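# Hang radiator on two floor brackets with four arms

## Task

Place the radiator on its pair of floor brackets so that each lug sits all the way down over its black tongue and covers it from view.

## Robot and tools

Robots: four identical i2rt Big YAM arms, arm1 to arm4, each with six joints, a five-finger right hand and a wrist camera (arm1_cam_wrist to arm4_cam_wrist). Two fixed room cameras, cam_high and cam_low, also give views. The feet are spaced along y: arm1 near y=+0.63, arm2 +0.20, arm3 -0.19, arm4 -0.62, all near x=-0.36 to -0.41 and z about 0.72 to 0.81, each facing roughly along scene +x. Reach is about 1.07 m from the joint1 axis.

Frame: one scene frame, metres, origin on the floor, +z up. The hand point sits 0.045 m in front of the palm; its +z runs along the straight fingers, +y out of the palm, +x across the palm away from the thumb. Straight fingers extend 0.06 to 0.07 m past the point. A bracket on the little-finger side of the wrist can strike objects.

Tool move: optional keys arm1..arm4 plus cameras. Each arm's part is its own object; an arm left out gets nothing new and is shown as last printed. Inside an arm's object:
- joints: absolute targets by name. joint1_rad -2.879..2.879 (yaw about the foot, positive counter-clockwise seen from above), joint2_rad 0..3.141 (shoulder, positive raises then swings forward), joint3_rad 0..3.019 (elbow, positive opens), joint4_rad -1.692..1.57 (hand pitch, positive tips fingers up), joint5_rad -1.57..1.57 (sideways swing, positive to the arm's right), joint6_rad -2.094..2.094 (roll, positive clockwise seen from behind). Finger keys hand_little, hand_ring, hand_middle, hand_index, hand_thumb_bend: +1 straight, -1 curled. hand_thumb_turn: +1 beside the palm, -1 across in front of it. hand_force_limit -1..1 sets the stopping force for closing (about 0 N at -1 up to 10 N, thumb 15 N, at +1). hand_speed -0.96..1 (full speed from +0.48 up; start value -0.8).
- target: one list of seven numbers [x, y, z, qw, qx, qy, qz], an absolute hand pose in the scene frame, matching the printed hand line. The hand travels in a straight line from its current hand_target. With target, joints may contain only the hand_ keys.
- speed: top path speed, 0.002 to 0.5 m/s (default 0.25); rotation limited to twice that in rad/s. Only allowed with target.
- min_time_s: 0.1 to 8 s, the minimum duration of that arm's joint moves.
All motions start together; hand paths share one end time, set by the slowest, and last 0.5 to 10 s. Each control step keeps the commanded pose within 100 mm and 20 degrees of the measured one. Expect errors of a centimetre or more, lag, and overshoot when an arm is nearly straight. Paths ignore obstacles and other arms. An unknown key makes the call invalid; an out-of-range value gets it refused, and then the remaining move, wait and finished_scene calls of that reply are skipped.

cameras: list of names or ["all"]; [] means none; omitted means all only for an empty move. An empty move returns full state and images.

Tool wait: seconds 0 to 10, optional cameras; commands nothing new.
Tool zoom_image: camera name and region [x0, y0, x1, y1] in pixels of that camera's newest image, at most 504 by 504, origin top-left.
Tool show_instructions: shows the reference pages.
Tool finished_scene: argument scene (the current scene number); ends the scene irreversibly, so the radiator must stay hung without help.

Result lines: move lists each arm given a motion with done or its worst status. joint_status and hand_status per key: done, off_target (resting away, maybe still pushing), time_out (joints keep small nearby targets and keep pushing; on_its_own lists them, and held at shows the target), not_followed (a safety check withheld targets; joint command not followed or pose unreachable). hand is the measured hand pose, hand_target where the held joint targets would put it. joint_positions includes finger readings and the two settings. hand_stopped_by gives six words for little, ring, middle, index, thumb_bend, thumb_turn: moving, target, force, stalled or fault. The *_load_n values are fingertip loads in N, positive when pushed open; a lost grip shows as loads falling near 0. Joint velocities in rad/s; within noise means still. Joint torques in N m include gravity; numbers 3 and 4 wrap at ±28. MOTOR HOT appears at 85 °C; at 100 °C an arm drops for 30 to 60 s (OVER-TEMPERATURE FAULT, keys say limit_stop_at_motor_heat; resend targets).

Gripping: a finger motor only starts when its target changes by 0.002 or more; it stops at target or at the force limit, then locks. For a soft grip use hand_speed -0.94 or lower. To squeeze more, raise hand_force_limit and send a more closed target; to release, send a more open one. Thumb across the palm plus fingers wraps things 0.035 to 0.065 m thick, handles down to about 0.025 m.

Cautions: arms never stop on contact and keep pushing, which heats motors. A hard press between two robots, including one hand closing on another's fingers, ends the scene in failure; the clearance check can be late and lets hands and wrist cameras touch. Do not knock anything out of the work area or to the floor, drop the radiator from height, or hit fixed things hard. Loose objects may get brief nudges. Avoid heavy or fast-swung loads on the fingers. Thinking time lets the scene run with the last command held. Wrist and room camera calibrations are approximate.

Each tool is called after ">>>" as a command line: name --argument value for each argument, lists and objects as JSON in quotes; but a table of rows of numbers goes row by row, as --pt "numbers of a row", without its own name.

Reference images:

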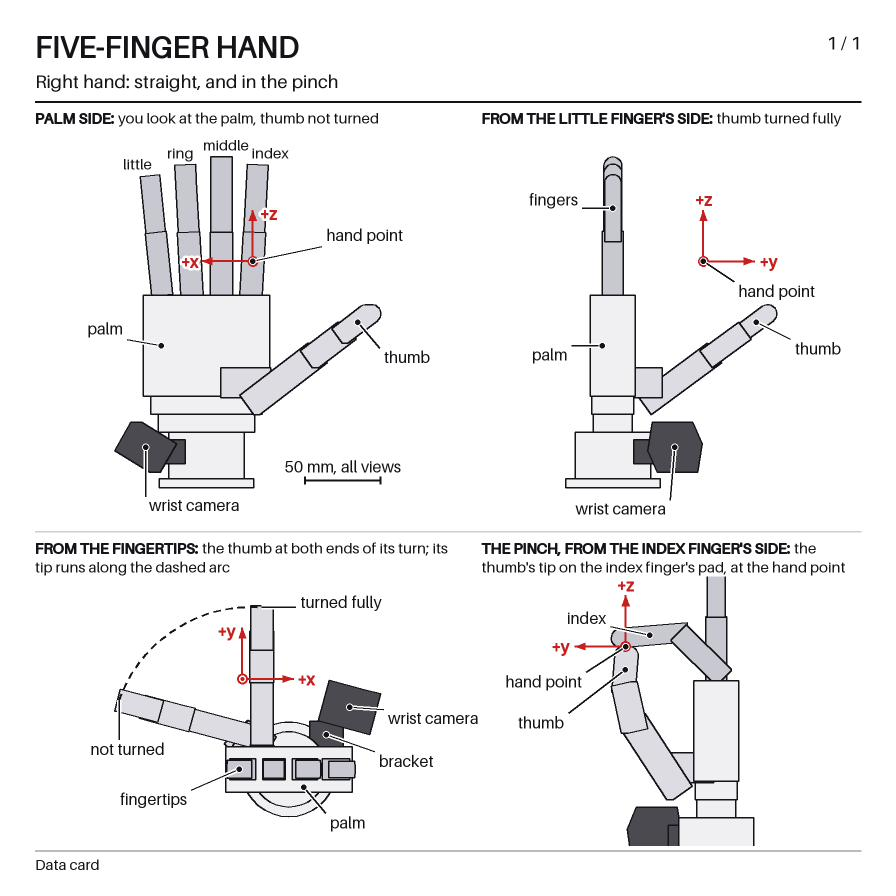

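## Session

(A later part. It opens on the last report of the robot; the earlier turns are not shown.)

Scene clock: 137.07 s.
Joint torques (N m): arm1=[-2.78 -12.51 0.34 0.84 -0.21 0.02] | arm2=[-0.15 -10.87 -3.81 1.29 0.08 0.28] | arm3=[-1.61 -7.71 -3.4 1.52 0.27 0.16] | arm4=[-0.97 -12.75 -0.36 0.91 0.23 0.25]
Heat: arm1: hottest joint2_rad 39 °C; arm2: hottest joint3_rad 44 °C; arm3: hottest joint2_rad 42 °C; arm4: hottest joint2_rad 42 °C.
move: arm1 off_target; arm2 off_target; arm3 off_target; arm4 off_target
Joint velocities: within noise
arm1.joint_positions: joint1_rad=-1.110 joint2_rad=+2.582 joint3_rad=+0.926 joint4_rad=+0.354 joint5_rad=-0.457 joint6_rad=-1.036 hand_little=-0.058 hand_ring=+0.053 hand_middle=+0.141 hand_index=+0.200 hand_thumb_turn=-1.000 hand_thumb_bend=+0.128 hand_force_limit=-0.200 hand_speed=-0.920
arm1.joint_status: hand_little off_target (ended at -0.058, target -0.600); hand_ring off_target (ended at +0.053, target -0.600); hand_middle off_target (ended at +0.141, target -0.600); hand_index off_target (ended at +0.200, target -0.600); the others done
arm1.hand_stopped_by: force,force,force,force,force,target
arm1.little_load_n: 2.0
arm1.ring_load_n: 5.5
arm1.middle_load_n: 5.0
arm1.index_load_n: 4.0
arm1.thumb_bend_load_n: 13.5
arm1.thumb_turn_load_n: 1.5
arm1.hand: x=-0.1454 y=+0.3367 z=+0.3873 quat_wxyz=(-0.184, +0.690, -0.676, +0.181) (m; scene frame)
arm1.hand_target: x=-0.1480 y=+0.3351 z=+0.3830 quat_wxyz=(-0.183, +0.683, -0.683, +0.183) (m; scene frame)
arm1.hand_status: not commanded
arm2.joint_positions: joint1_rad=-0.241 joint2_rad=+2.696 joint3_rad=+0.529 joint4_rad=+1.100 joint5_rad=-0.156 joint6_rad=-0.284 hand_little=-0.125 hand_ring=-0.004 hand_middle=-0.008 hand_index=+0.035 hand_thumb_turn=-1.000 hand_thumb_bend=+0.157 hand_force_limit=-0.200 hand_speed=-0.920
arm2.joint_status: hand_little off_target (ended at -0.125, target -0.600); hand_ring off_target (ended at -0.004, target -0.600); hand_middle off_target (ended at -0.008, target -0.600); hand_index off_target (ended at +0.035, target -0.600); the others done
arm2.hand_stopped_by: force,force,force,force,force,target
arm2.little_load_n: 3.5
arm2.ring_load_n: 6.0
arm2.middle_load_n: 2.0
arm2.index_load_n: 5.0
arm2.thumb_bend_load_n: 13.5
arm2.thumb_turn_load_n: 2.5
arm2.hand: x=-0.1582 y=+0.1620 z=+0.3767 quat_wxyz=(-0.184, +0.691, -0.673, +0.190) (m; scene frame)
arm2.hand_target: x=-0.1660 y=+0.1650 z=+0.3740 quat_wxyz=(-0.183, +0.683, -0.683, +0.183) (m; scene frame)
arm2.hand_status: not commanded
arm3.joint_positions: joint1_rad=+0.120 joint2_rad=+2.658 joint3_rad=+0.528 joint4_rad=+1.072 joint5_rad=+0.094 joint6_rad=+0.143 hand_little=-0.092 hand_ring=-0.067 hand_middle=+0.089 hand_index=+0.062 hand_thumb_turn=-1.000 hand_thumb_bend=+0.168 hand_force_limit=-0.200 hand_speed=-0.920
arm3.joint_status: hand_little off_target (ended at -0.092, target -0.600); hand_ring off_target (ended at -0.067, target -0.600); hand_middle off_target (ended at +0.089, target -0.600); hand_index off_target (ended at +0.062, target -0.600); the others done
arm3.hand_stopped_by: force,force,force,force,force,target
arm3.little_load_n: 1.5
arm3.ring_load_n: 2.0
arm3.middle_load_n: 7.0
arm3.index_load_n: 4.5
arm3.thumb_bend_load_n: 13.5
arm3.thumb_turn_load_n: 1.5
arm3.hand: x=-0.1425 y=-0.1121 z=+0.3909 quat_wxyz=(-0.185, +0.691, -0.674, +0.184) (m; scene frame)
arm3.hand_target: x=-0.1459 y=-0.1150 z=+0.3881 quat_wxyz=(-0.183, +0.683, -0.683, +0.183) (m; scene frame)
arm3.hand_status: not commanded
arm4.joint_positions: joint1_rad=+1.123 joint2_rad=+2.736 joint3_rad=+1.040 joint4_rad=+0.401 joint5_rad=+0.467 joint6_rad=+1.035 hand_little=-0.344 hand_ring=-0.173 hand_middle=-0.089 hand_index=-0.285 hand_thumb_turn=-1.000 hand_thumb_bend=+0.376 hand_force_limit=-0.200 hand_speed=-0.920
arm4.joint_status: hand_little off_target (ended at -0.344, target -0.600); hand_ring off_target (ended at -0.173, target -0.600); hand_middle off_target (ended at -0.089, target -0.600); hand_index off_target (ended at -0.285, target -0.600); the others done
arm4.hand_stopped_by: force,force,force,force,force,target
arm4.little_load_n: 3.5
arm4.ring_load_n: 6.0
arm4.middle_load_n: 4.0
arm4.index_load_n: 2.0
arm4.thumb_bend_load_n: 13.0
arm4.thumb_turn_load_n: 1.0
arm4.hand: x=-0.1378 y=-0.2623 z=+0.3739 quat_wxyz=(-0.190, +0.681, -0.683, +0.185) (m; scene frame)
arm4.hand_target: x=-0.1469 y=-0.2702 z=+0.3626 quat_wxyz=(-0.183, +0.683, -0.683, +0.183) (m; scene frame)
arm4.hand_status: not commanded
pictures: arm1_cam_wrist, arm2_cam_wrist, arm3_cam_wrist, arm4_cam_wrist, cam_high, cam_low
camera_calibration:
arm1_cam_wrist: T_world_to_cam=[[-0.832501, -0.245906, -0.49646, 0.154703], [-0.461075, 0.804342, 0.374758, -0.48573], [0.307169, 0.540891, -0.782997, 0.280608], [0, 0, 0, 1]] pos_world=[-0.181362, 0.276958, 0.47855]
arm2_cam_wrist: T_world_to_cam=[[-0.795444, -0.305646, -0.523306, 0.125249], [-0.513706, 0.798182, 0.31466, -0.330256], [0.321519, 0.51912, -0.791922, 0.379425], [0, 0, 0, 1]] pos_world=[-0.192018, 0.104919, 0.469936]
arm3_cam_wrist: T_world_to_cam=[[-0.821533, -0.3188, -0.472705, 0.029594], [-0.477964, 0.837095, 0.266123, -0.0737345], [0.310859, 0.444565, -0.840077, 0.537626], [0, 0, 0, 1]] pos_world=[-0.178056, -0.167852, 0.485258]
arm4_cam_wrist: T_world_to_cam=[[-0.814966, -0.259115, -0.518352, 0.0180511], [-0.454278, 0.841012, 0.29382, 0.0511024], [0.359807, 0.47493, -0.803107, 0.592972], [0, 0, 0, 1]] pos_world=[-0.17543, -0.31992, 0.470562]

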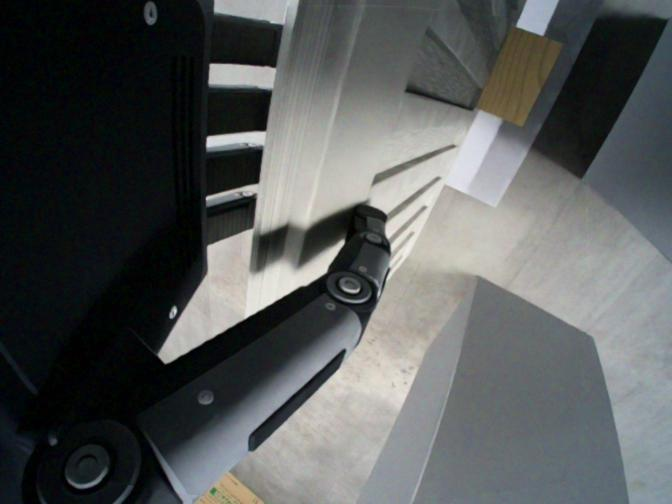

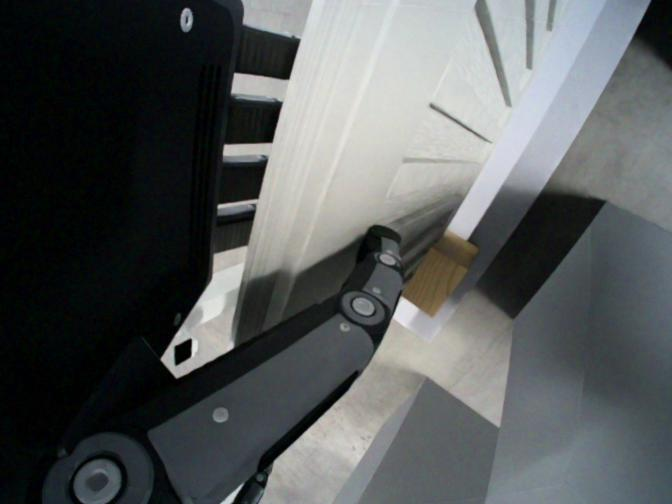

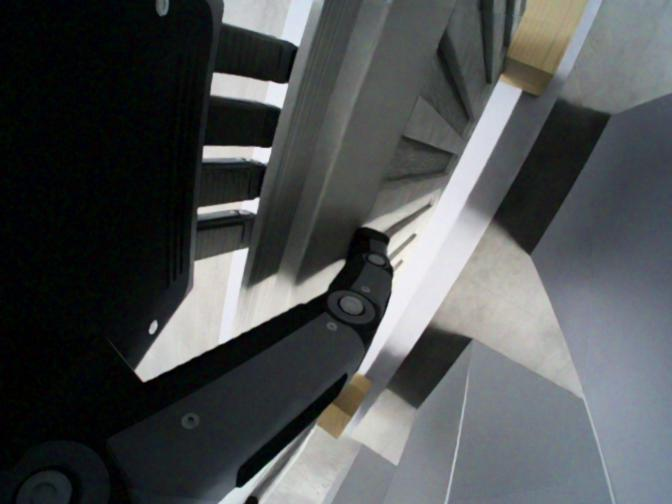

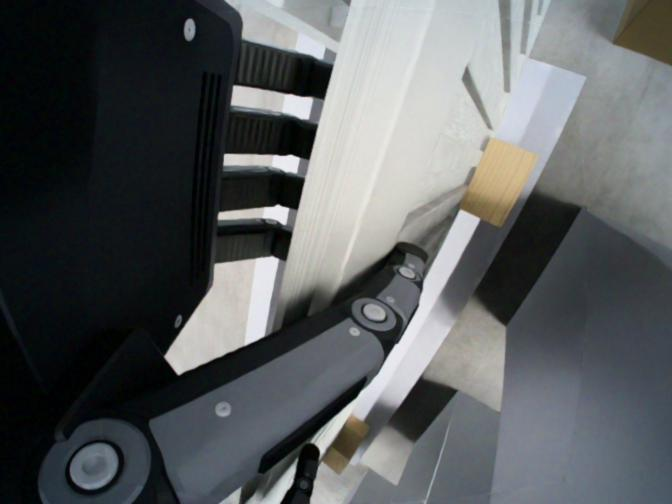

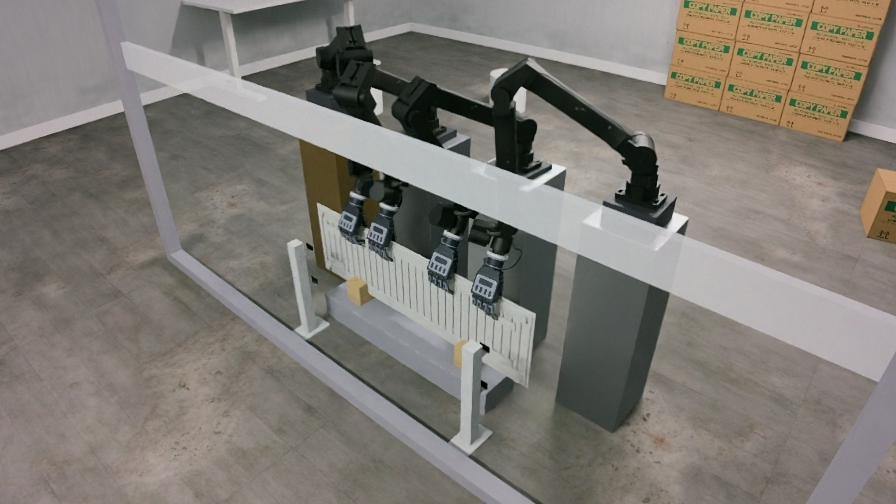

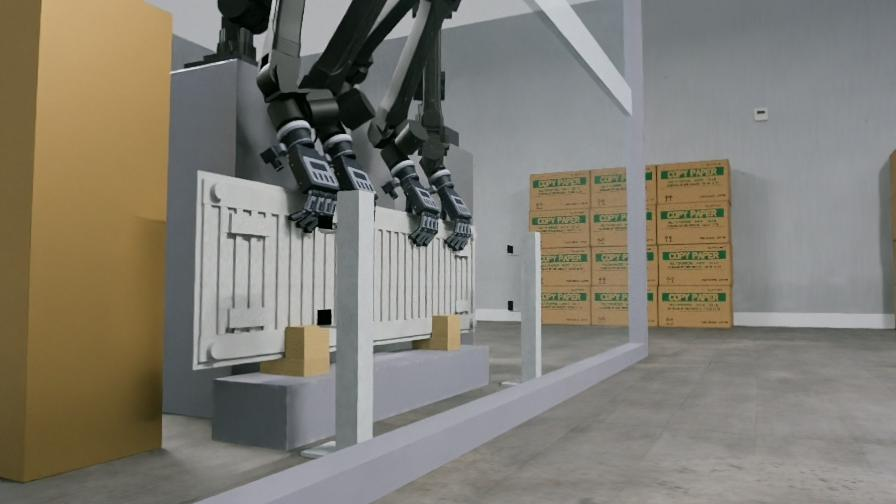

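>>> move --arm1 '{"target": [-0.145, 0.335, 0.411, -0.183, 0.683, -0.683, 0.183], "speed": 0.03}' --arm2 '{"target": [-0.163, 0.165, 0.402, -0.183, 0.683, -0.683, 0.183], "speed": 0.03}' --arm3 '{"target": [-0.143, -0.115, 0.416, -0.183, 0.683, -0.683, 0.183], "speed": 0.03}' --arm4 '{"target": [-0.143, -0.27, 0.392, -0.183, 0.683, -0.683, 0.183], "speed": 0.03}'

>>> move --arm1 '{"target": [-0.143, 0.335, 0.422, -0.183, 0.683, -0.683, 0.183], "speed": 0.03}' --arm2 '{"target": [-0.161, 0.165, 0.413, -0.183, 0.683, -0.683, 0.183], "speed": 0.03}' --arm3 '{"target": [-0.141, -0.115, 0.427, -0.183, 0.683, -0.683, 0.183], "speed": 0.03}' --arm4 '{"target": [-0.141, -0.27, 0.402, -0.183, 0.683, -0.683, 0.183], "speed": 0.03}' --cameras '["all"]'

Scene clock: 139.33 s.
Joint torques (N m): arm1=[-2.32 -16.85 -1.99 -0.17 -0.31 0.1] | arm2=[-0.09 -17.03 -8.2 1.17 0.08 0.32] | arm3=[-1.67 -12.86 -6.86 1.29 0.25 0.14] | arm4=[-1.9 -18.73 -4.1 0.23 0.29 0.16]
Heat: arm1: hottest joint2_rad 40 °C; arm2: hottest joint3_rad 44 °C; arm3: hottest joint2_rad 42 °C; arm4: hottest joint2_rad 42 °C.
move: arm1 off_target; arm2 off_target; arm3 off_target; arm4 off_target
Joint velocities: within noise
arm1.joint_positions: joint1_rad=-1.110 joint2_rad=+2.561 joint3_rad=+0.909 joint4_rad=+0.350 joint5_rad=-0.452 joint6_rad=-1.036 hand_little=-0.058 hand_ring=+0.053 hand_middle=+0.141 hand_index=+0.200 hand_thumb_turn=-1.000 hand_thumb_bend=+0.128 hand_force_limit=-0.200 hand_speed=-0.920
arm1.joint_status: not commanded
arm1.hand_stopped_by: force,force,force,force,force,target
arm1.little_load_n: 3.5
arm1.ring_load_n: 5.5
arm1.middle_load_n: 6.0
arm1.index_load_n: 4.0
arm1.thumb_bend_load_n: 16.5
arm1.thumb_turn_load_n: 2.5
arm1.hand: x=-0.1469 y=+0.3376 z=+0.3944 quat_wxyz=(-0.182, +0.690, -0.676, +0.181) (m; scene frame)
arm1.hand_target: x=-0.1450 y=+0.3353 z=+0.4100 quat_wxyz=(-0.183, +0.683, -0.683, +0.183) (m; scene frame)
arm1.hand_status: off_target (0.017 m and 1.2 deg from the pose sent, 0.024 m and 1.2 deg at the start)
arm2.joint_positions: joint1_rad=-0.241 joint2_rad=+2.679 joint3_rad=+0.528 joint4_rad=+1.063 joint5_rad=-0.156 joint6_rad=-0.284 hand_little=-0.125 hand_ring=-0.004 hand_middle=-0.008 hand_index=+0.036 hand_thumb_turn=-1.000 hand_thumb_bend=+0.158 hand_force_limit=-0.200 hand_speed=-0.920
arm2.joint_status: not commanded
arm2.hand_stopped_by: force,force,force,force,force,target
arm2.little_load_n: 5.5
arm2.ring_load_n: 8.5
arm2.middle_load_n: 5.0
arm2.index_load_n: 6.5
arm2.thumb_bend_load_n: 16.0
arm2.thumb_turn_load_n: 3.0
arm2.hand: x=-0.1599 y=+0.1625 z=+0.3781 quat_wxyz=(-0.180, +0.692, -0.675, +0.182) (m; scene frame)
arm2.hand_target: x=-0.1634 y=+0.1652 z=+0.3998 quat_wxyz=(-0.183, +0.683, -0.683, +0.183) (m; scene frame)
arm2.hand_status: off_target (0.024 m and 1.4 deg from the pose sent, 0.026 m and 1.7 deg at the start)
arm3.joint_positions: joint1_rad=+0.120 joint2_rad=+2.628 joint3_rad=+0.523 joint4_rad=+1.029 joint5_rad=+0.094 joint6_rad=+0.144 hand_little=-0.092 hand_ring=-0.067 hand_middle=+0.089 hand_index=+0.062 hand_thumb_turn=-1.000 hand_thumb_bend=+0.169 hand_force_limit=-0.200 hand_speed=-0.920
arm3.joint_status: not commanded
arm3.hand_stopped_by: force,force,force,force,force,target
arm3.little_load_n: 0.5
arm3.ring_load_n: 2.5
arm3.middle_load_n: 9.5
arm3.index_load_n: 5.0
arm3.thumb_bend_load_n: 18.0
arm3.thumb_turn_load_n: 3.5
arm3.hand: x=-0.1427 y=-0.1120 z=+0.3956 quat_wxyz=(-0.179, +0.692, -0.676, +0.179) (m; scene frame)
arm3.hand_target: x=-0.1433 y=-0.1149 z=+0.4144 quat_wxyz=(-0.183, +0.683, -0.683, +0.183) (m; scene frame)
arm3.hand_status: off_target (0.021 m and 1.5 deg from the pose sent, 0.025 m and 1.4 deg at the start)
arm4.joint_positions: joint1_rad=+1.123 joint2_rad=+2.735 joint3_rad=+1.036 joint4_rad=+0.401 joint5_rad=+0.463 joint6_rad=+1.035 hand_little=-0.344 hand_ring=-0.173 hand_middle=-0.089 hand_index=-0.285 hand_thumb_turn=-1.000 hand_thumb_bend=+0.376 hand_force_limit=-0.200 hand_speed=-0.920
arm4.joint_status: not commanded
arm4.hand_stopped_by: force,force,force,force,force,target
arm4.little_load_n: 4.0
arm4.ring_load_n: 7.0
arm4.middle_load_n: 5.5
arm4.index_load_n: 3.0
arm4.thumb_bend_load_n: 13.5
arm4.thumb_turn_load_n: 2.0
arm4.hand: x=-0.1391 y=-0.2632 z=+0.3744 quat_wxyz=(-0.189, +0.682, -0.683, +0.183) (m; scene frame)
arm4.hand_target: x=-0.1429 y=-0.2701 z=+0.3906 quat_wxyz=(-0.183, +0.683, -0.683, +0.183) (m; scene frame)
arm4.hand_status: off_target (0.019 m and 0.6 deg from the pose sent, 0.020 m and 0.8 deg at the start)
pictures: none

Scene clock: 140.43 s.
Joint torques (N m): arm1=[-1.85 -16.03 -1.17 -0.06 -0.27 0.16] | arm2=[-0.21 -17.2 -7.49 1.24 -0.18 0.31] | arm3=[-1.96 -14.15 -7.49 1.59 0.23 0.13] | arm4=[-2.26 -19.96 -4.38 -0.02 0.77 0.1]
Heat: arm1: hottest joint2_rad 40 °C; arm2: hottest joint3_rad 45 °C; arm3: hottest joint2_rad 42 °C; arm4: hottest joint2_rad 42 °C.
move: arm1 off_target; arm2 off_target; arm3 off_target; arm4 off_target
Joint velocities: within noise
arm1.joint_positions: joint1_rad=-1.110 joint2_rad=+2.516 joint3_rad=+0.885 joint4_rad=+0.332 joint5_rad=-0.452 joint6_rad=-1.036 hand_little=-0.058 hand_ring=+0.053 hand_middle=+0.141 hand_index=+0.200 hand_thumb_turn=-1.000 hand_thumb_bend=+0.128 hand_force_limit=-0.200 hand_speed=-0.920
arm1.joint_status: not commanded
arm1.hand_stopped_by: force,force,force,force,force,target
arm1.little_load_n: 3.0
arm1.ring_load_n: 9.5
arm1.middle_load_n: 0.0
arm1.index_load_n: 0.0
arm1.thumb_bend_load_n: 10.0
arm1.thumb_turn_load_n: 1.5
arm1.hand: x=-0.1463 y=+0.3363 z=+0.4094 quat_wxyz=(-0.181, +0.690, -0.676, +0.182) (m; scene frame)
arm1.hand_target: x=-0.1430 y=+0.3351 z=+0.4214 quat_wxyz=(-0.183, +0.683, -0.683, +0.183) (m; scene frame)
arm1.hand_status: off_target (0.013 m and 1.2 deg from the pose sent, 0.028 m and 1.2 deg at the start)
arm2.joint_positions: joint1_rad=-0.241 joint2_rad=+2.633 joint3_rad=+0.504 joint4_rad=+1.035 joint5_rad=-0.149 joint6_rad=-0.284 hand_little=-0.125 hand_ring=-0.004 hand_middle=-0.008 hand_index=+0.036 hand_thumb_turn=-1.000 hand_thumb_bend=+0.158 hand_force_limit=-0.200 hand_speed=-0.920
arm2.joint_status: not commanded
arm2.hand_stopped_by: force,force,force,force,force,target
arm2.little_load_n: 3.0
arm2.ring_load_n: 7.0
arm2.middle_load_n: 5.0
arm2.index_load_n: 7.5
arm2.thumb_bend_load_n: 15.0
arm2.thumb_turn_load_n: 3.5
arm2.hand: x=-0.1604 y=+0.1613 z=+0.3898 quat_wxyz=(-0.176, +0.692, -0.677, +0.180) (m; scene frame)
arm2.hand_target: x=-0.1614 y=+0.1651 z=+0.4109 quat_wxyz=(-0.183, +0.683, -0.683, +0.183) (m; scene frame)
arm2.hand_status: off_target (0.024 m and 1.5 deg from the pose sent, 0.035 m and 1.4 deg at the start)
arm3.joint_positions: joint1_rad=+0.120 joint2_rad=+2.608 joint3_rad=+0.515 joint4_rad=+0.997 joint5_rad=+0.094 joint6_rad=+0.144 hand_little=-0.092 hand_ring=-0.066 hand_middle=+0.090 hand_index=+0.062 hand_thumb_turn=-1.000 hand_thumb_bend=+0.169 hand_force_limit=-0.200 hand_speed=-0.920
arm3.joint_status: not commanded
arm3.hand_stopped_by: force,force,force,force,force,target
arm3.little_load_n: 0.0
arm3.ring_load_n: 7.5
arm3.middle_load_n: 9.0
arm3.index_load_n: 5.5
arm3.thumb_bend_load_n: 20.0
arm3.thumb_turn_load_n: 3.5
arm3.hand: x=-0.1467 y=-0.1129 z=+0.3989 quat_wxyz=(-0.171, +0.695, -0.677, +0.174) (m; scene frame)
arm3.hand_target: x=-0.1418 y=-0.1149 z=+0.4241 quat_wxyz=(-0.183, +0.683, -0.683, +0.183) (m; scene frame)
arm3.hand_status: off_target (0.029 m and 2.3 deg from the pose sent, 0.032 m and 1.5 deg at the start)
arm4.joint_positions: joint1_rad=+1.123 joint2_rad=+2.727 joint3_rad=+1.023 joint4_rad=+0.401 joint5_rad=+0.450 joint6_rad=+1.035 hand_little=-0.344 hand_ring=-0.173 hand_middle=-0.089 hand_index=-0.284 hand_thumb_turn=-1.000 hand_thumb_bend=+0.376 hand_force_limit=-0.200 hand_speed=-0.920
arm4.joint_status: not commanded
arm4.hand_stopped_by: force,force,force,force,force,target
arm4.little_load_n: 1.5
arm4.ring_load_n: 2.5
arm4.middle_load_n: 6.0
arm4.index_load_n: 9.0
arm4.thumb_bend_load_n: 13.0
arm4.thumb_turn_load_n: 4.5
arm4.hand: x=-0.1436 y=-0.2662 z=+0.3767 quat_wxyz=(-0.184, +0.684, -0.683, +0.178) (m; scene frame)
arm4.hand_target: x=-0.1410 y=-0.2700 z=+0.3998 quat_wxyz=(-0.183, +0.683, -0.683, +0.183) (m; scene frame)
arm4.hand_status: off_target (0.026 m and 0.6 deg from the pose sent, 0.029 m and 0.7 deg at the start)
pictures: arm1_cam_wrist, arm2_cam_wrist, arm3_cam_wrist, arm4_cam_wrist, cam_high, cam_low
camera_calibration:
arm1_cam_wrist: T_world_to_cam=[[-0.834466, -0.246754, -0.492725, 0.163428], [-0.458778, 0.80641, 0.37313, -0.493816], [0.305267, 0.537416, -0.786127, 0.300676], [0, 0, 0, 1]] pos_world=[-0.181963, 0.276957, 0.501152]
arm2_cam_wrist: T_world_to_cam=[[-0.810476, -0.301686, -0.50211, 0.118864], [-0.502121, 0.799243, 0.330281, -0.339395], [0.301667, 0.519805, -0.79925, 0.390332], [0, 0, 0, 1]] pos_world=[-0.191831, 0.104222, 0.483751]
arm3_cam_wrist: T_world_to_cam=[[-0.838685, -0.321238, -0.439788, 0.0137579], [-0.46722, 0.839323, 0.277926, -0.080034], [0.279844, 0.43857, -0.854016, 0.546382], [0, 0, 0, 1]] pos_world=[-0.178757, -0.168033, 0.494913]
arm4_cam_wrist: T_world_to_cam=[[-0.823102, -0.26276, -0.503448, 0.0059116], [-0.452572, 0.839025, 0.30202, 0.047576], [0.343046, 0.47644, -0.809521, 0.599569], [0, 0, 0, 1]] pos_world=[-0.179282, -0.324022, 0.473971]

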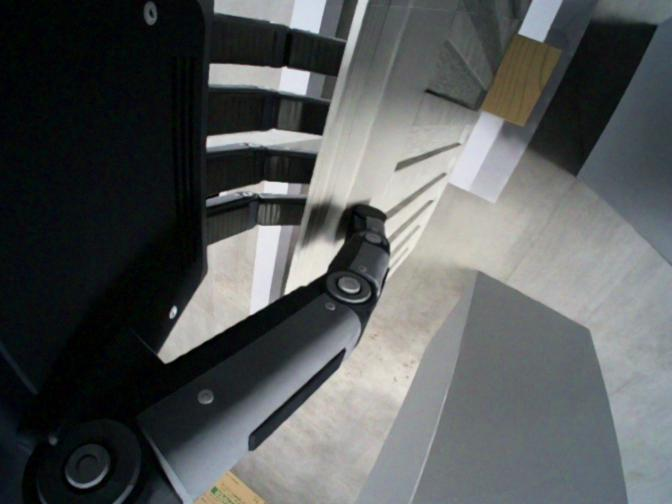

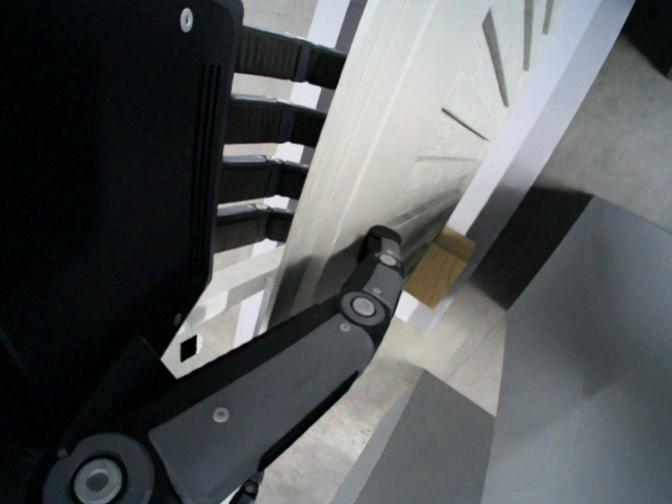

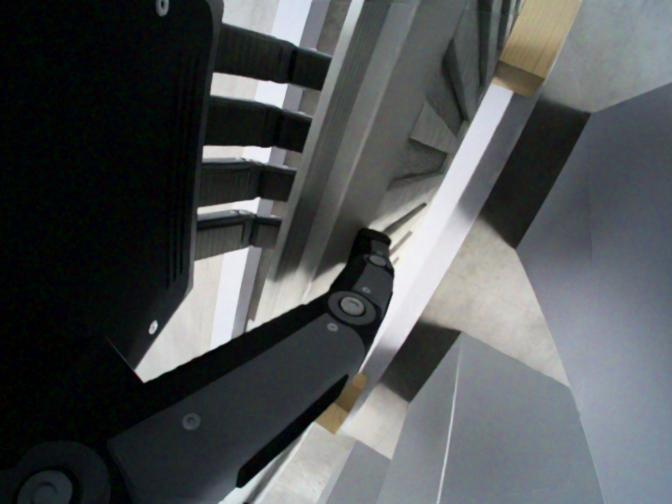

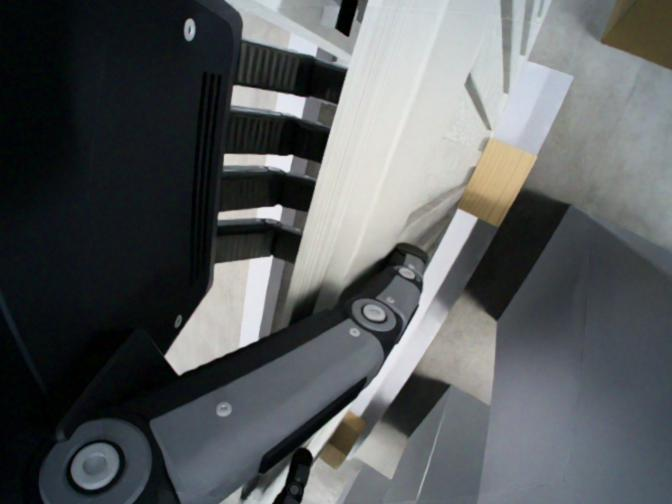

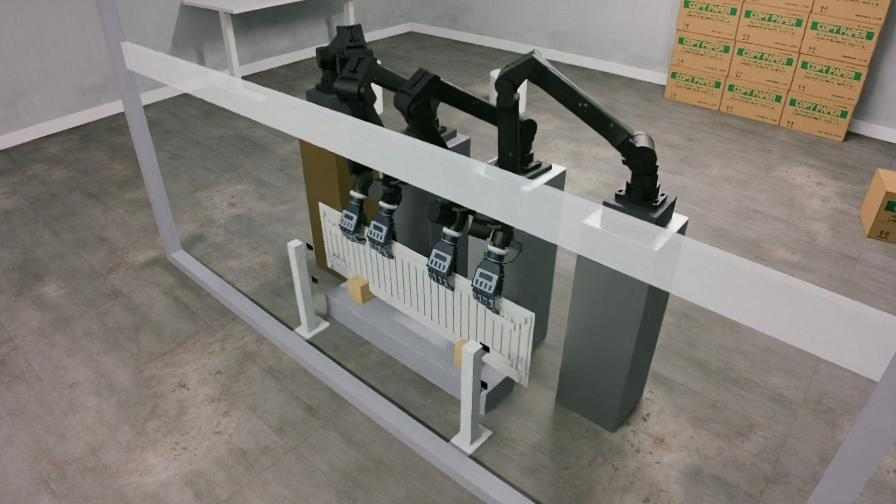

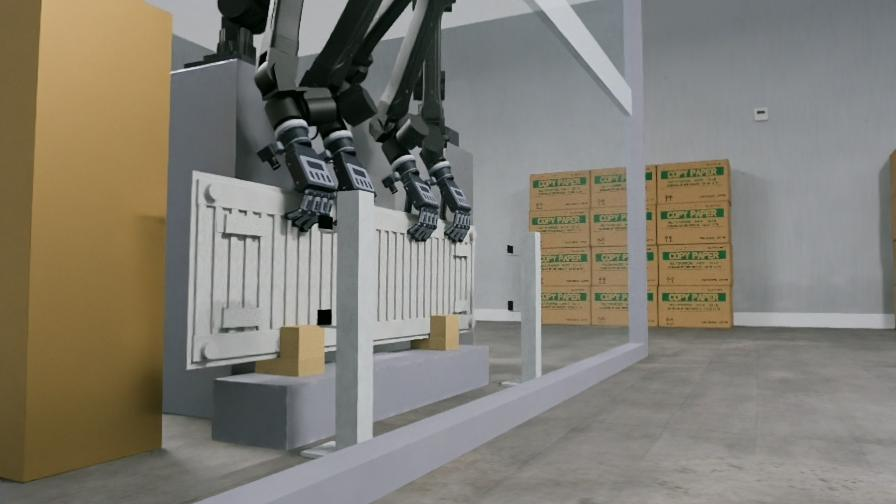

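>>> move --arm1 '{"target": [-0.135, 0.335, 0.418, -0.183, 0.683, -0.683, 0.183], "speed": 0.03}' --arm2 '{"target": [-0.145, 0.165, 0.409, -0.183, 0.683, -0.683, 0.183], "speed": 0.03}' --arm3 '{"target": [-0.115, -0.115, 0.423, -0.183, 0.683, -0.683, 0.183], "speed": 0.03}' --arm4 '{"target": [-0.105, -0.27, 0.398, -0.183, 0.683, -0.683, 0.183], "speed": 0.03}' --cameras '["arm4_cam_wrist", "cam_high", "cam_low"]'

Scene clock: 147.83 s.
Joint torques (N m): arm1=[-1.38 -15.03 -0.23 0.12 -0.22 0.31] | arm2=[1.08 -16.67 -5.2 0.96 -0.24 0.45] | arm3=[-1.96 -14.33 -4.44 1.29 0.11 0.09] | arm4=[-5.66 -19.19 -1.63 0.02 1.59 -0.24]
Heat: arm1: hottest joint2_rad 39 °C; arm2: hottest joint3_rad 45 °C; arm3: hottest joint2_rad 42 °C; arm4: hottest joint2_rad 42 °C.
move: arm1 off_target; arm2 off_target; arm3 off_target; arm4 off_target
Joint velocities: within noise
arm1.joint_positions: joint1_rad=-1.099 joint2_rad=+2.515 joint3_rad=+0.889 joint4_rad=+0.332 joint5_rad=-0.448 joint6_rad=-1.030 hand_little=-0.058 hand_ring=+0.053 hand_middle=+0.141 hand_index=+0.200 hand_thumb_turn=-1.000 hand_thumb_bend=+0.128 hand_force_limit=-0.200 hand_speed=-0.920
arm1.joint_status: not commanded
arm1.hand_stopped_by: force,force,force,force,force,target
arm1.little_load_n: 5.5
arm1.ring_load_n: 5.5
arm1.middle_load_n: 0.0
arm1.index_load_n: 0.0
arm1.thumb_bend_load_n: 9.5
arm1.thumb_turn_load_n: 0.0
arm1.hand: x=-0.1419 y=+0.3361 z=+0.4097 quat_wxyz=(-0.181, +0.693, -0.674, +0.182) (m; scene frame)
arm1.hand_target: x=-0.1351 y=+0.3352 z=+0.4177 quat_wxyz=(-0.183, +0.683, -0.683, +0.183) (m; scene frame)
arm1.hand_status: off_target (0.011 m and 1.5 deg from the pose sent, 0.014 m and 1.2 deg at the start)
arm2.joint_positions: joint1_rad=-0.231 joint2_rad=+2.608 joint3_rad=+0.514 joint4_rad=+0.990 joint5_rad=-0.141 joint6_rad=-0.284 hand_little=-0.125 hand_ring=-0.004 hand_middle=-0.008 hand_index=+0.036 hand_thumb_turn=-1.000 hand_thumb_bend=+0.158 hand_force_limit=-0.200 hand_speed=-0.920
arm2.joint_status: not commanded
arm2.hand_stopped_by: force,force,force,force,force,target
arm2.little_load_n: 8.5
arm2.ring_load_n: 7.5
arm2.middle_load_n: 3.0
arm2.index_load_n: 3.5
arm2.thumb_bend_load_n: 14.0
arm2.thumb_turn_load_n: 2.0
arm2.hand: x=-0.1551 y=+0.1607 z=+0.3911 quat_wxyz=(-0.171, +0.695, -0.675, +0.177) (m; scene frame)
arm2.hand_target: x=-0.1454 y=+0.1649 z=+0.4078 quat_wxyz=(-0.184, +0.683, -0.683, +0.183) (m; scene frame)
arm2.hand_status: off_target (0.021 m and 2.3 deg from the pose sent, 0.025 m and 1.5 deg at the start)
arm3.joint_positions: joint1_rad=+0.103 joint2_rad=+2.571 joint3_rad=+0.537 joint4_rad=+0.915 joint5_rad=+0.088 joint6_rad=+0.131 hand_little=-0.092 hand_ring=-0.066 hand_middle=+0.090 hand_index=+0.062 hand_thumb_turn=-1.000 hand_thumb_bend=+0.169 hand_force_limit=-0.200 hand_speed=-0.920
arm3.joint_status: not commanded
arm3.hand_stopped_by: force,force,force,force,force,target
arm3.little_load_n: 1.5
arm3.ring_load_n: 11.5
arm3.middle_load_n: 9.0
arm3.index_load_n: 3.0
arm3.thumb_bend_load_n: 19.5
arm3.thumb_turn_load_n: 2.0
arm3.hand: x=-0.1381 y=-0.1154 z=+0.3997 quat_wxyz=(-0.160, +0.696, -0.679, +0.167) (m; scene frame)
arm3.hand_target: x=-0.1159 y=-0.1151 z=+0.4212 quat_wxyz=(-0.183, +0.683, -0.683, +0.183) (m; scene frame)
arm3.hand_status: off_target (0.033 m and 3.6 deg from the pose sent, 0.040 m and 2.3 deg at the start)
arm4.joint_positions: joint1_rad=+1.077 joint2_rad=+2.722 joint3_rad=+1.030 joint4_rad=+0.401 joint5_rad=+0.408 joint6_rad=+0.982 hand_little=-0.344 hand_ring=-0.173 hand_middle=-0.089 hand_index=-0.284 hand_thumb_turn=-1.000 hand_thumb_bend=+0.376 hand_force_limit=-0.200 hand_speed=-0.920
arm4.joint_status: not commanded
arm4.hand_stopped_by: force,force,force,force,force,target
arm4.little_load_n: 0.0
arm4.ring_load_n: 1.0
arm4.middle_load_n: 5.5
arm4.index_load_n: 9.5
arm4.thumb_bend_load_n: 14.0
arm4.thumb_turn_load_n: 5.0
arm4.hand: x=-0.1328 y=-0.2686 z=+0.3771 quat_wxyz=(-0.176, +0.691, -0.682, +0.165) (m; scene frame)
arm4.hand_target: x=-0.1058 y=-0.2705 z=+0.3966 quat_wxyz=(-0.183, +0.683, -0.683, +0.183) (m; scene frame)
arm4.hand_status: off_target (0.035 m and 2.3 deg from the pose sent, 0.044 m and 0.6 deg at the start)
pictures: arm4_cam_wrist, cam_high, cam_low
camera_calibration:
arm4_cam_wrist: T_world_to_cam=[[-0.834172, -0.271376, -0.480117, 0.00186329], [-0.454019, 0.832125, 0.318487, 0.0461384], [0.313088, 0.483655, -0.817345, 0.598258], [0, 0, 0, 1]] pos_world=[-0.164805, -0.327238, 0.475183]

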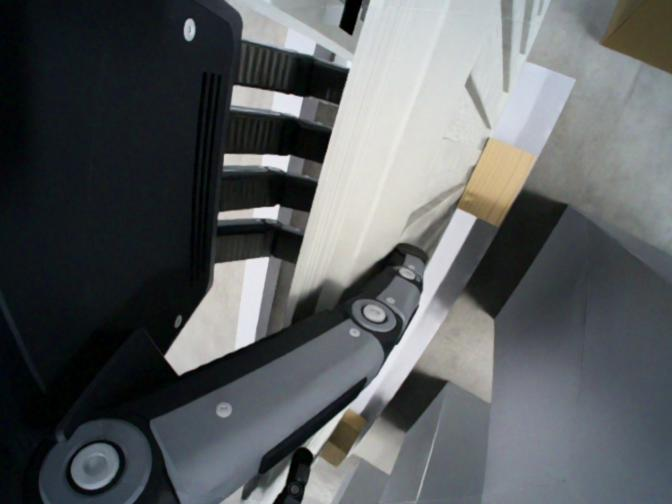

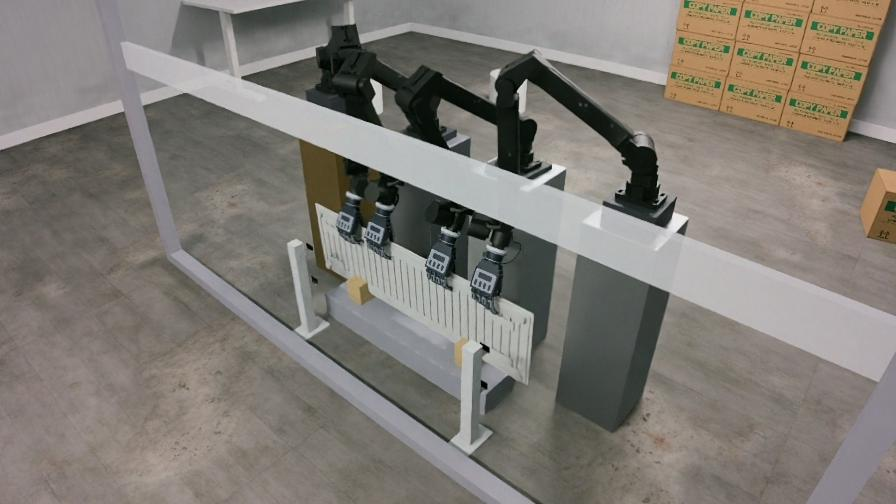

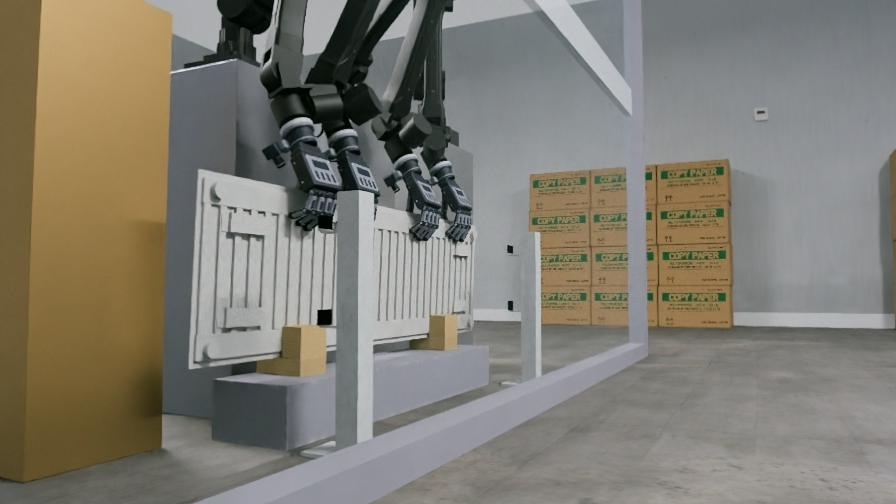

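>>> move --arm1 '{"target": [-0.130, 0.335, 0.418, -0.183, 0.683, -0.683, 0.183], "speed": 0.03}' --arm2 '{"target": [-0.135, 0.165, 0.411, -0.183, 0.683, -0.683, 0.183], "speed": 0.03}' --arm3 '{"target": [-0.095, -0.115, 0.428, -0.183, 0.683, -0.683, 0.183], "speed": 0.03}' --arm4 '{"target": [-0.075, -0.27, 0.405, -0.183, 0.683, -0.683, 0.183], "speed": 0.03}' --cameras '["arm4_cam_wrist", "cam_high", "cam_low"]'

Scene clock: 149.97 s.
Joint torques (N m): arm1=[-1.38 -15.09 -0.02 0.13 -0.16 0.39] | arm2=[1.44 -17.49 -4.98 1.13 -0.11 0.59] | arm3=[-2.14 -15.15 -3.89 1.28 0.21 0.29] | arm4=[-6.65 -20.19 -1.24 0.1 1.93 -0.15]
Heat: arm1: hottest joint2_rad 40 °C; arm2: hottest joint3_rad 45 °C; arm3: hottest joint2_rad 42 °C; arm4: hottest joint2_rad 42 °C.
move: arm1 done; arm2 off_target; arm3 off_target; arm4 off_target
Joint velocities: within noise
arm1.joint_positions: joint1_rad=-1.087 joint2_rad=+2.513 joint3_rad=+0.892 joint4_rad=+0.332 joint5_rad=-0.447 joint6_rad=-1.025 hand_little=-0.058 hand_ring=+0.053 hand_middle=+0.141 hand_index=+0.200 hand_thumb_turn=-1.000 hand_thumb_bend=+0.128 hand_force_limit=-0.200 hand_speed=-0.920
arm1.joint_status: not commanded
arm1.hand_stopped_by: force,force,force,force,force,target
arm1.little_load_n: 9.0
arm1.ring_load_n: 2.0
arm1.middle_load_n: 0.0
arm1.index_load_n: 0.0
arm1.thumb_bend_load_n: 11.5
arm1.thumb_turn_load_n: -1.5
arm1.hand: x=-0.1368 y=+0.3357 z=+0.4104 quat_wxyz=(-0.181, +0.695, -0.671, +0.183) (m; scene frame)
arm1.hand_target: x=-0.1301 y=+0.3351 z=+0.4179 quat_wxyz=(-0.183, +0.683, -0.683, +0.183) (m; scene frame)
arm1.hand_status: done (0.010 m and 2.0 deg from the pose sent, 0.014 m and 1.5 deg at the start)
arm2.joint_positions: joint1_rad=-0.219 joint2_rad=+2.586 joint3_rad=+0.529 joint4_rad=+0.951 joint5_rad=-0.137 joint6_rad=-0.284 hand_little=-0.124 hand_ring=-0.004 hand_middle=-0.008 hand_index=+0.035 hand_thumb_turn=-1.000 hand_thumb_bend=+0.158 hand_force_limit=-0.200 hand_speed=-0.920
arm2.joint_status: not commanded
arm2.hand_stopped_by: force,force,force,force,force,target
arm2.little_load_n: 13.5
arm2.ring_load_n: 7.0
arm2.middle_load_n: 0.0
arm2.index_load_n: 0.0
arm2.thumb_bend_load_n: 15.0
arm2.thumb_turn_load_n: 0.5
arm2.hand: x=-0.1459 y=+0.1604 z=+0.3921 quat_wxyz=(-0.170, +0.699, -0.672, +0.177) (m; scene frame)
arm2.hand_target: x=-0.1354 y=+0.1648 z=+0.4097 quat_wxyz=(-0.184, +0.683, -0.682, +0.183) (m; scene frame)
arm2.hand_status: off_target (0.022 m and 2.8 deg from the pose sent, 0.029 m and 2.3 deg at the start)
arm3.joint_positions: joint1_rad=+0.091 joint2_rad=+2.534 joint3_rad=+0.569 joint4_rad=+0.839 joint5_rad=+0.078 joint6_rad=+0.102 hand_little=-0.092 hand_ring=-0.066 hand_middle=+0.090 hand_index=+0.062 hand_thumb_turn=-1.000 hand_thumb_bend=+0.169 hand_force_limit=-0.200 hand_speed=-0.920
arm3.joint_status: not commanded
arm3.hand_stopped_by: force,force,force,force,force,target
arm3.little_load_n: 5.0
arm3.ring_load_n: 14.0
arm3.middle_load_n: 6.5
arm3.index_load_n: 0.0
arm3.thumb_bend_load_n: 19.0
arm3.thumb_turn_load_n: 1.0
arm3.hand: x=-0.1217 y=-0.1156 z=+0.4014 quat_wxyz=(-0.158, +0.704, -0.673, +0.165) (m; scene frame)
arm3.hand_target: x=-0.0961 y=-0.1152 z=+0.4257 quat_wxyz=(-0.183, +0.683, -0.683, +0.183) (m; scene frame)
arm3.hand_status: off_target (0.038 m and 4.4 deg from the pose sent, 0.052 m and 3.6 deg at the start)
arm4.joint_positions: joint1_rad=+1.024 joint2_rad=+2.712 joint3_rad=+1.053 joint4_rad=+0.382 joint5_rad=+0.380 joint6_rad=+0.908 hand_little=-0.344 hand_ring=-0.173 hand_middle=-0.089 hand_index=-0.284 hand_thumb_turn=-1.000 hand_thumb_bend=+0.376 hand_force_limit=-0.200 hand_speed=-0.920
arm4.joint_status: not commanded
arm4.hand_stopped_by: force,force,force,force,force,target
arm4.little_load_n: 2.5
arm4.ring_load_n: 2.5
arm4.middle_load_n: 4.0
arm4.index_load_n: 9.0
arm4.thumb_bend_load_n: 14.0
arm4.thumb_turn_load_n: 4.5
arm4.hand: x=-0.1125 y=-0.2685 z=+0.3793 quat_wxyz=(-0.171, +0.699, -0.675, +0.161) (m; scene frame)
arm4.hand_target: x=-0.0762 y=-0.2706 z=+0.4031 quat_wxyz=(-0.183, +0.683, -0.683, +0.183) (m; scene frame)
arm4.hand_status: off_target (0.046 m and 3.5 deg from the pose sent, 0.064 m and 2.3 deg at the start)
pictures: arm4_cam_wrist, cam_high, cam_low
camera_calibration:
arm4_cam_wrist: T_world_to_cam=[[-0.834754, -0.291736, -0.466986, 0.00931027], [-0.46663, 0.825037, 0.3187, 0.0511174], [0.292304, 0.483946, -0.824836, 0.594218], [0, 0, 0, 1]] pos_world=[-0.142068, -0.327027, 0.478189]

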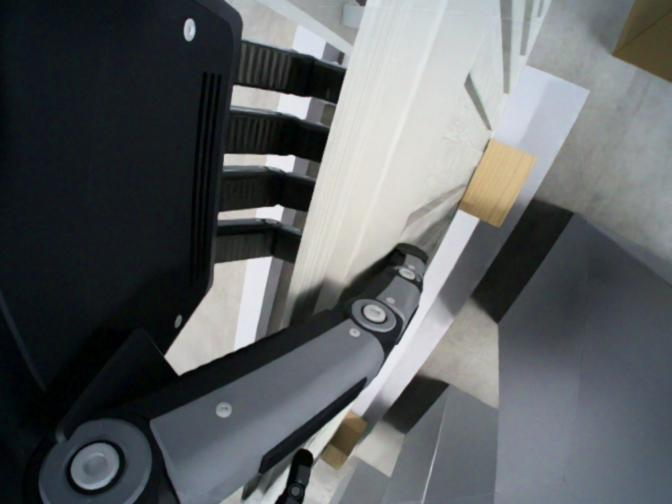

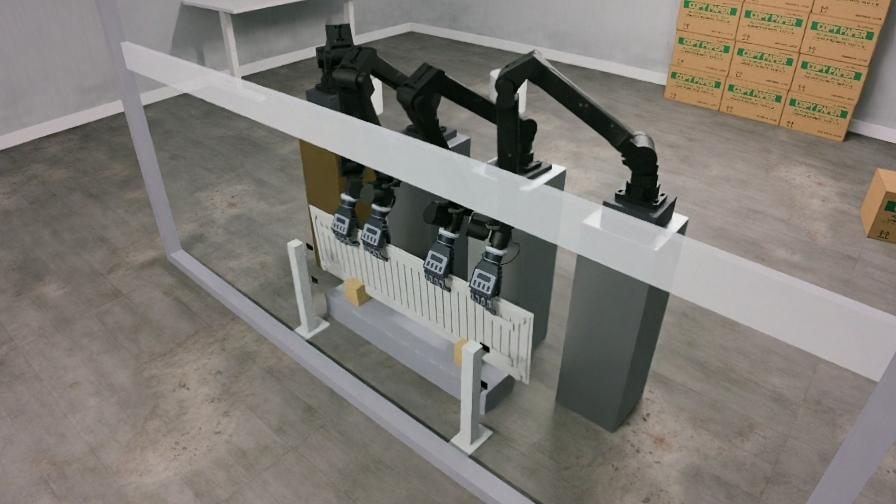

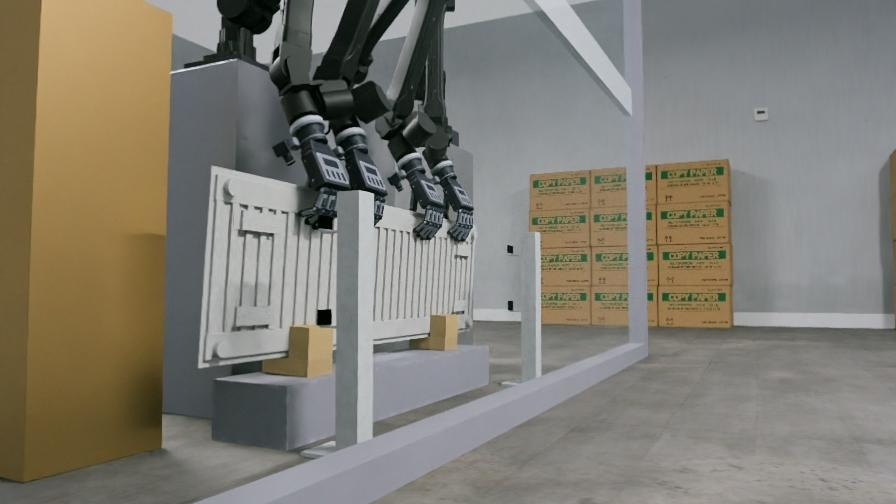

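>>> zoom_image --camera "cam_low" --region '[180, 300, 350, 400]'

>>> zoom_image --camera "cam_low" --region '[380, 290, 500, 380]'

Scaled by 2.965 from the camera's 896x504 image, which has a finer 1280x720 frame.

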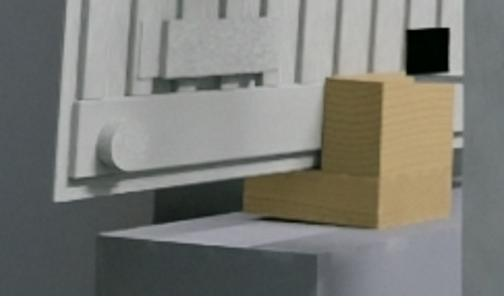

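Scaled by 4.200 from the camera's 896x504 image, which has a finer 1280x720 frame.

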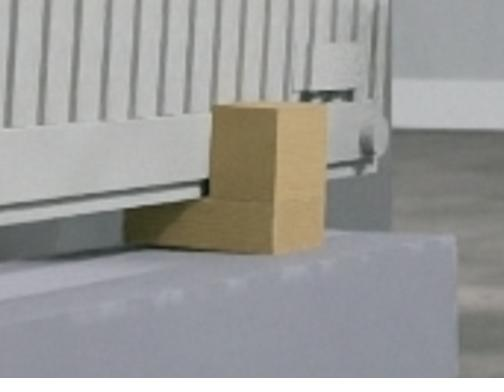

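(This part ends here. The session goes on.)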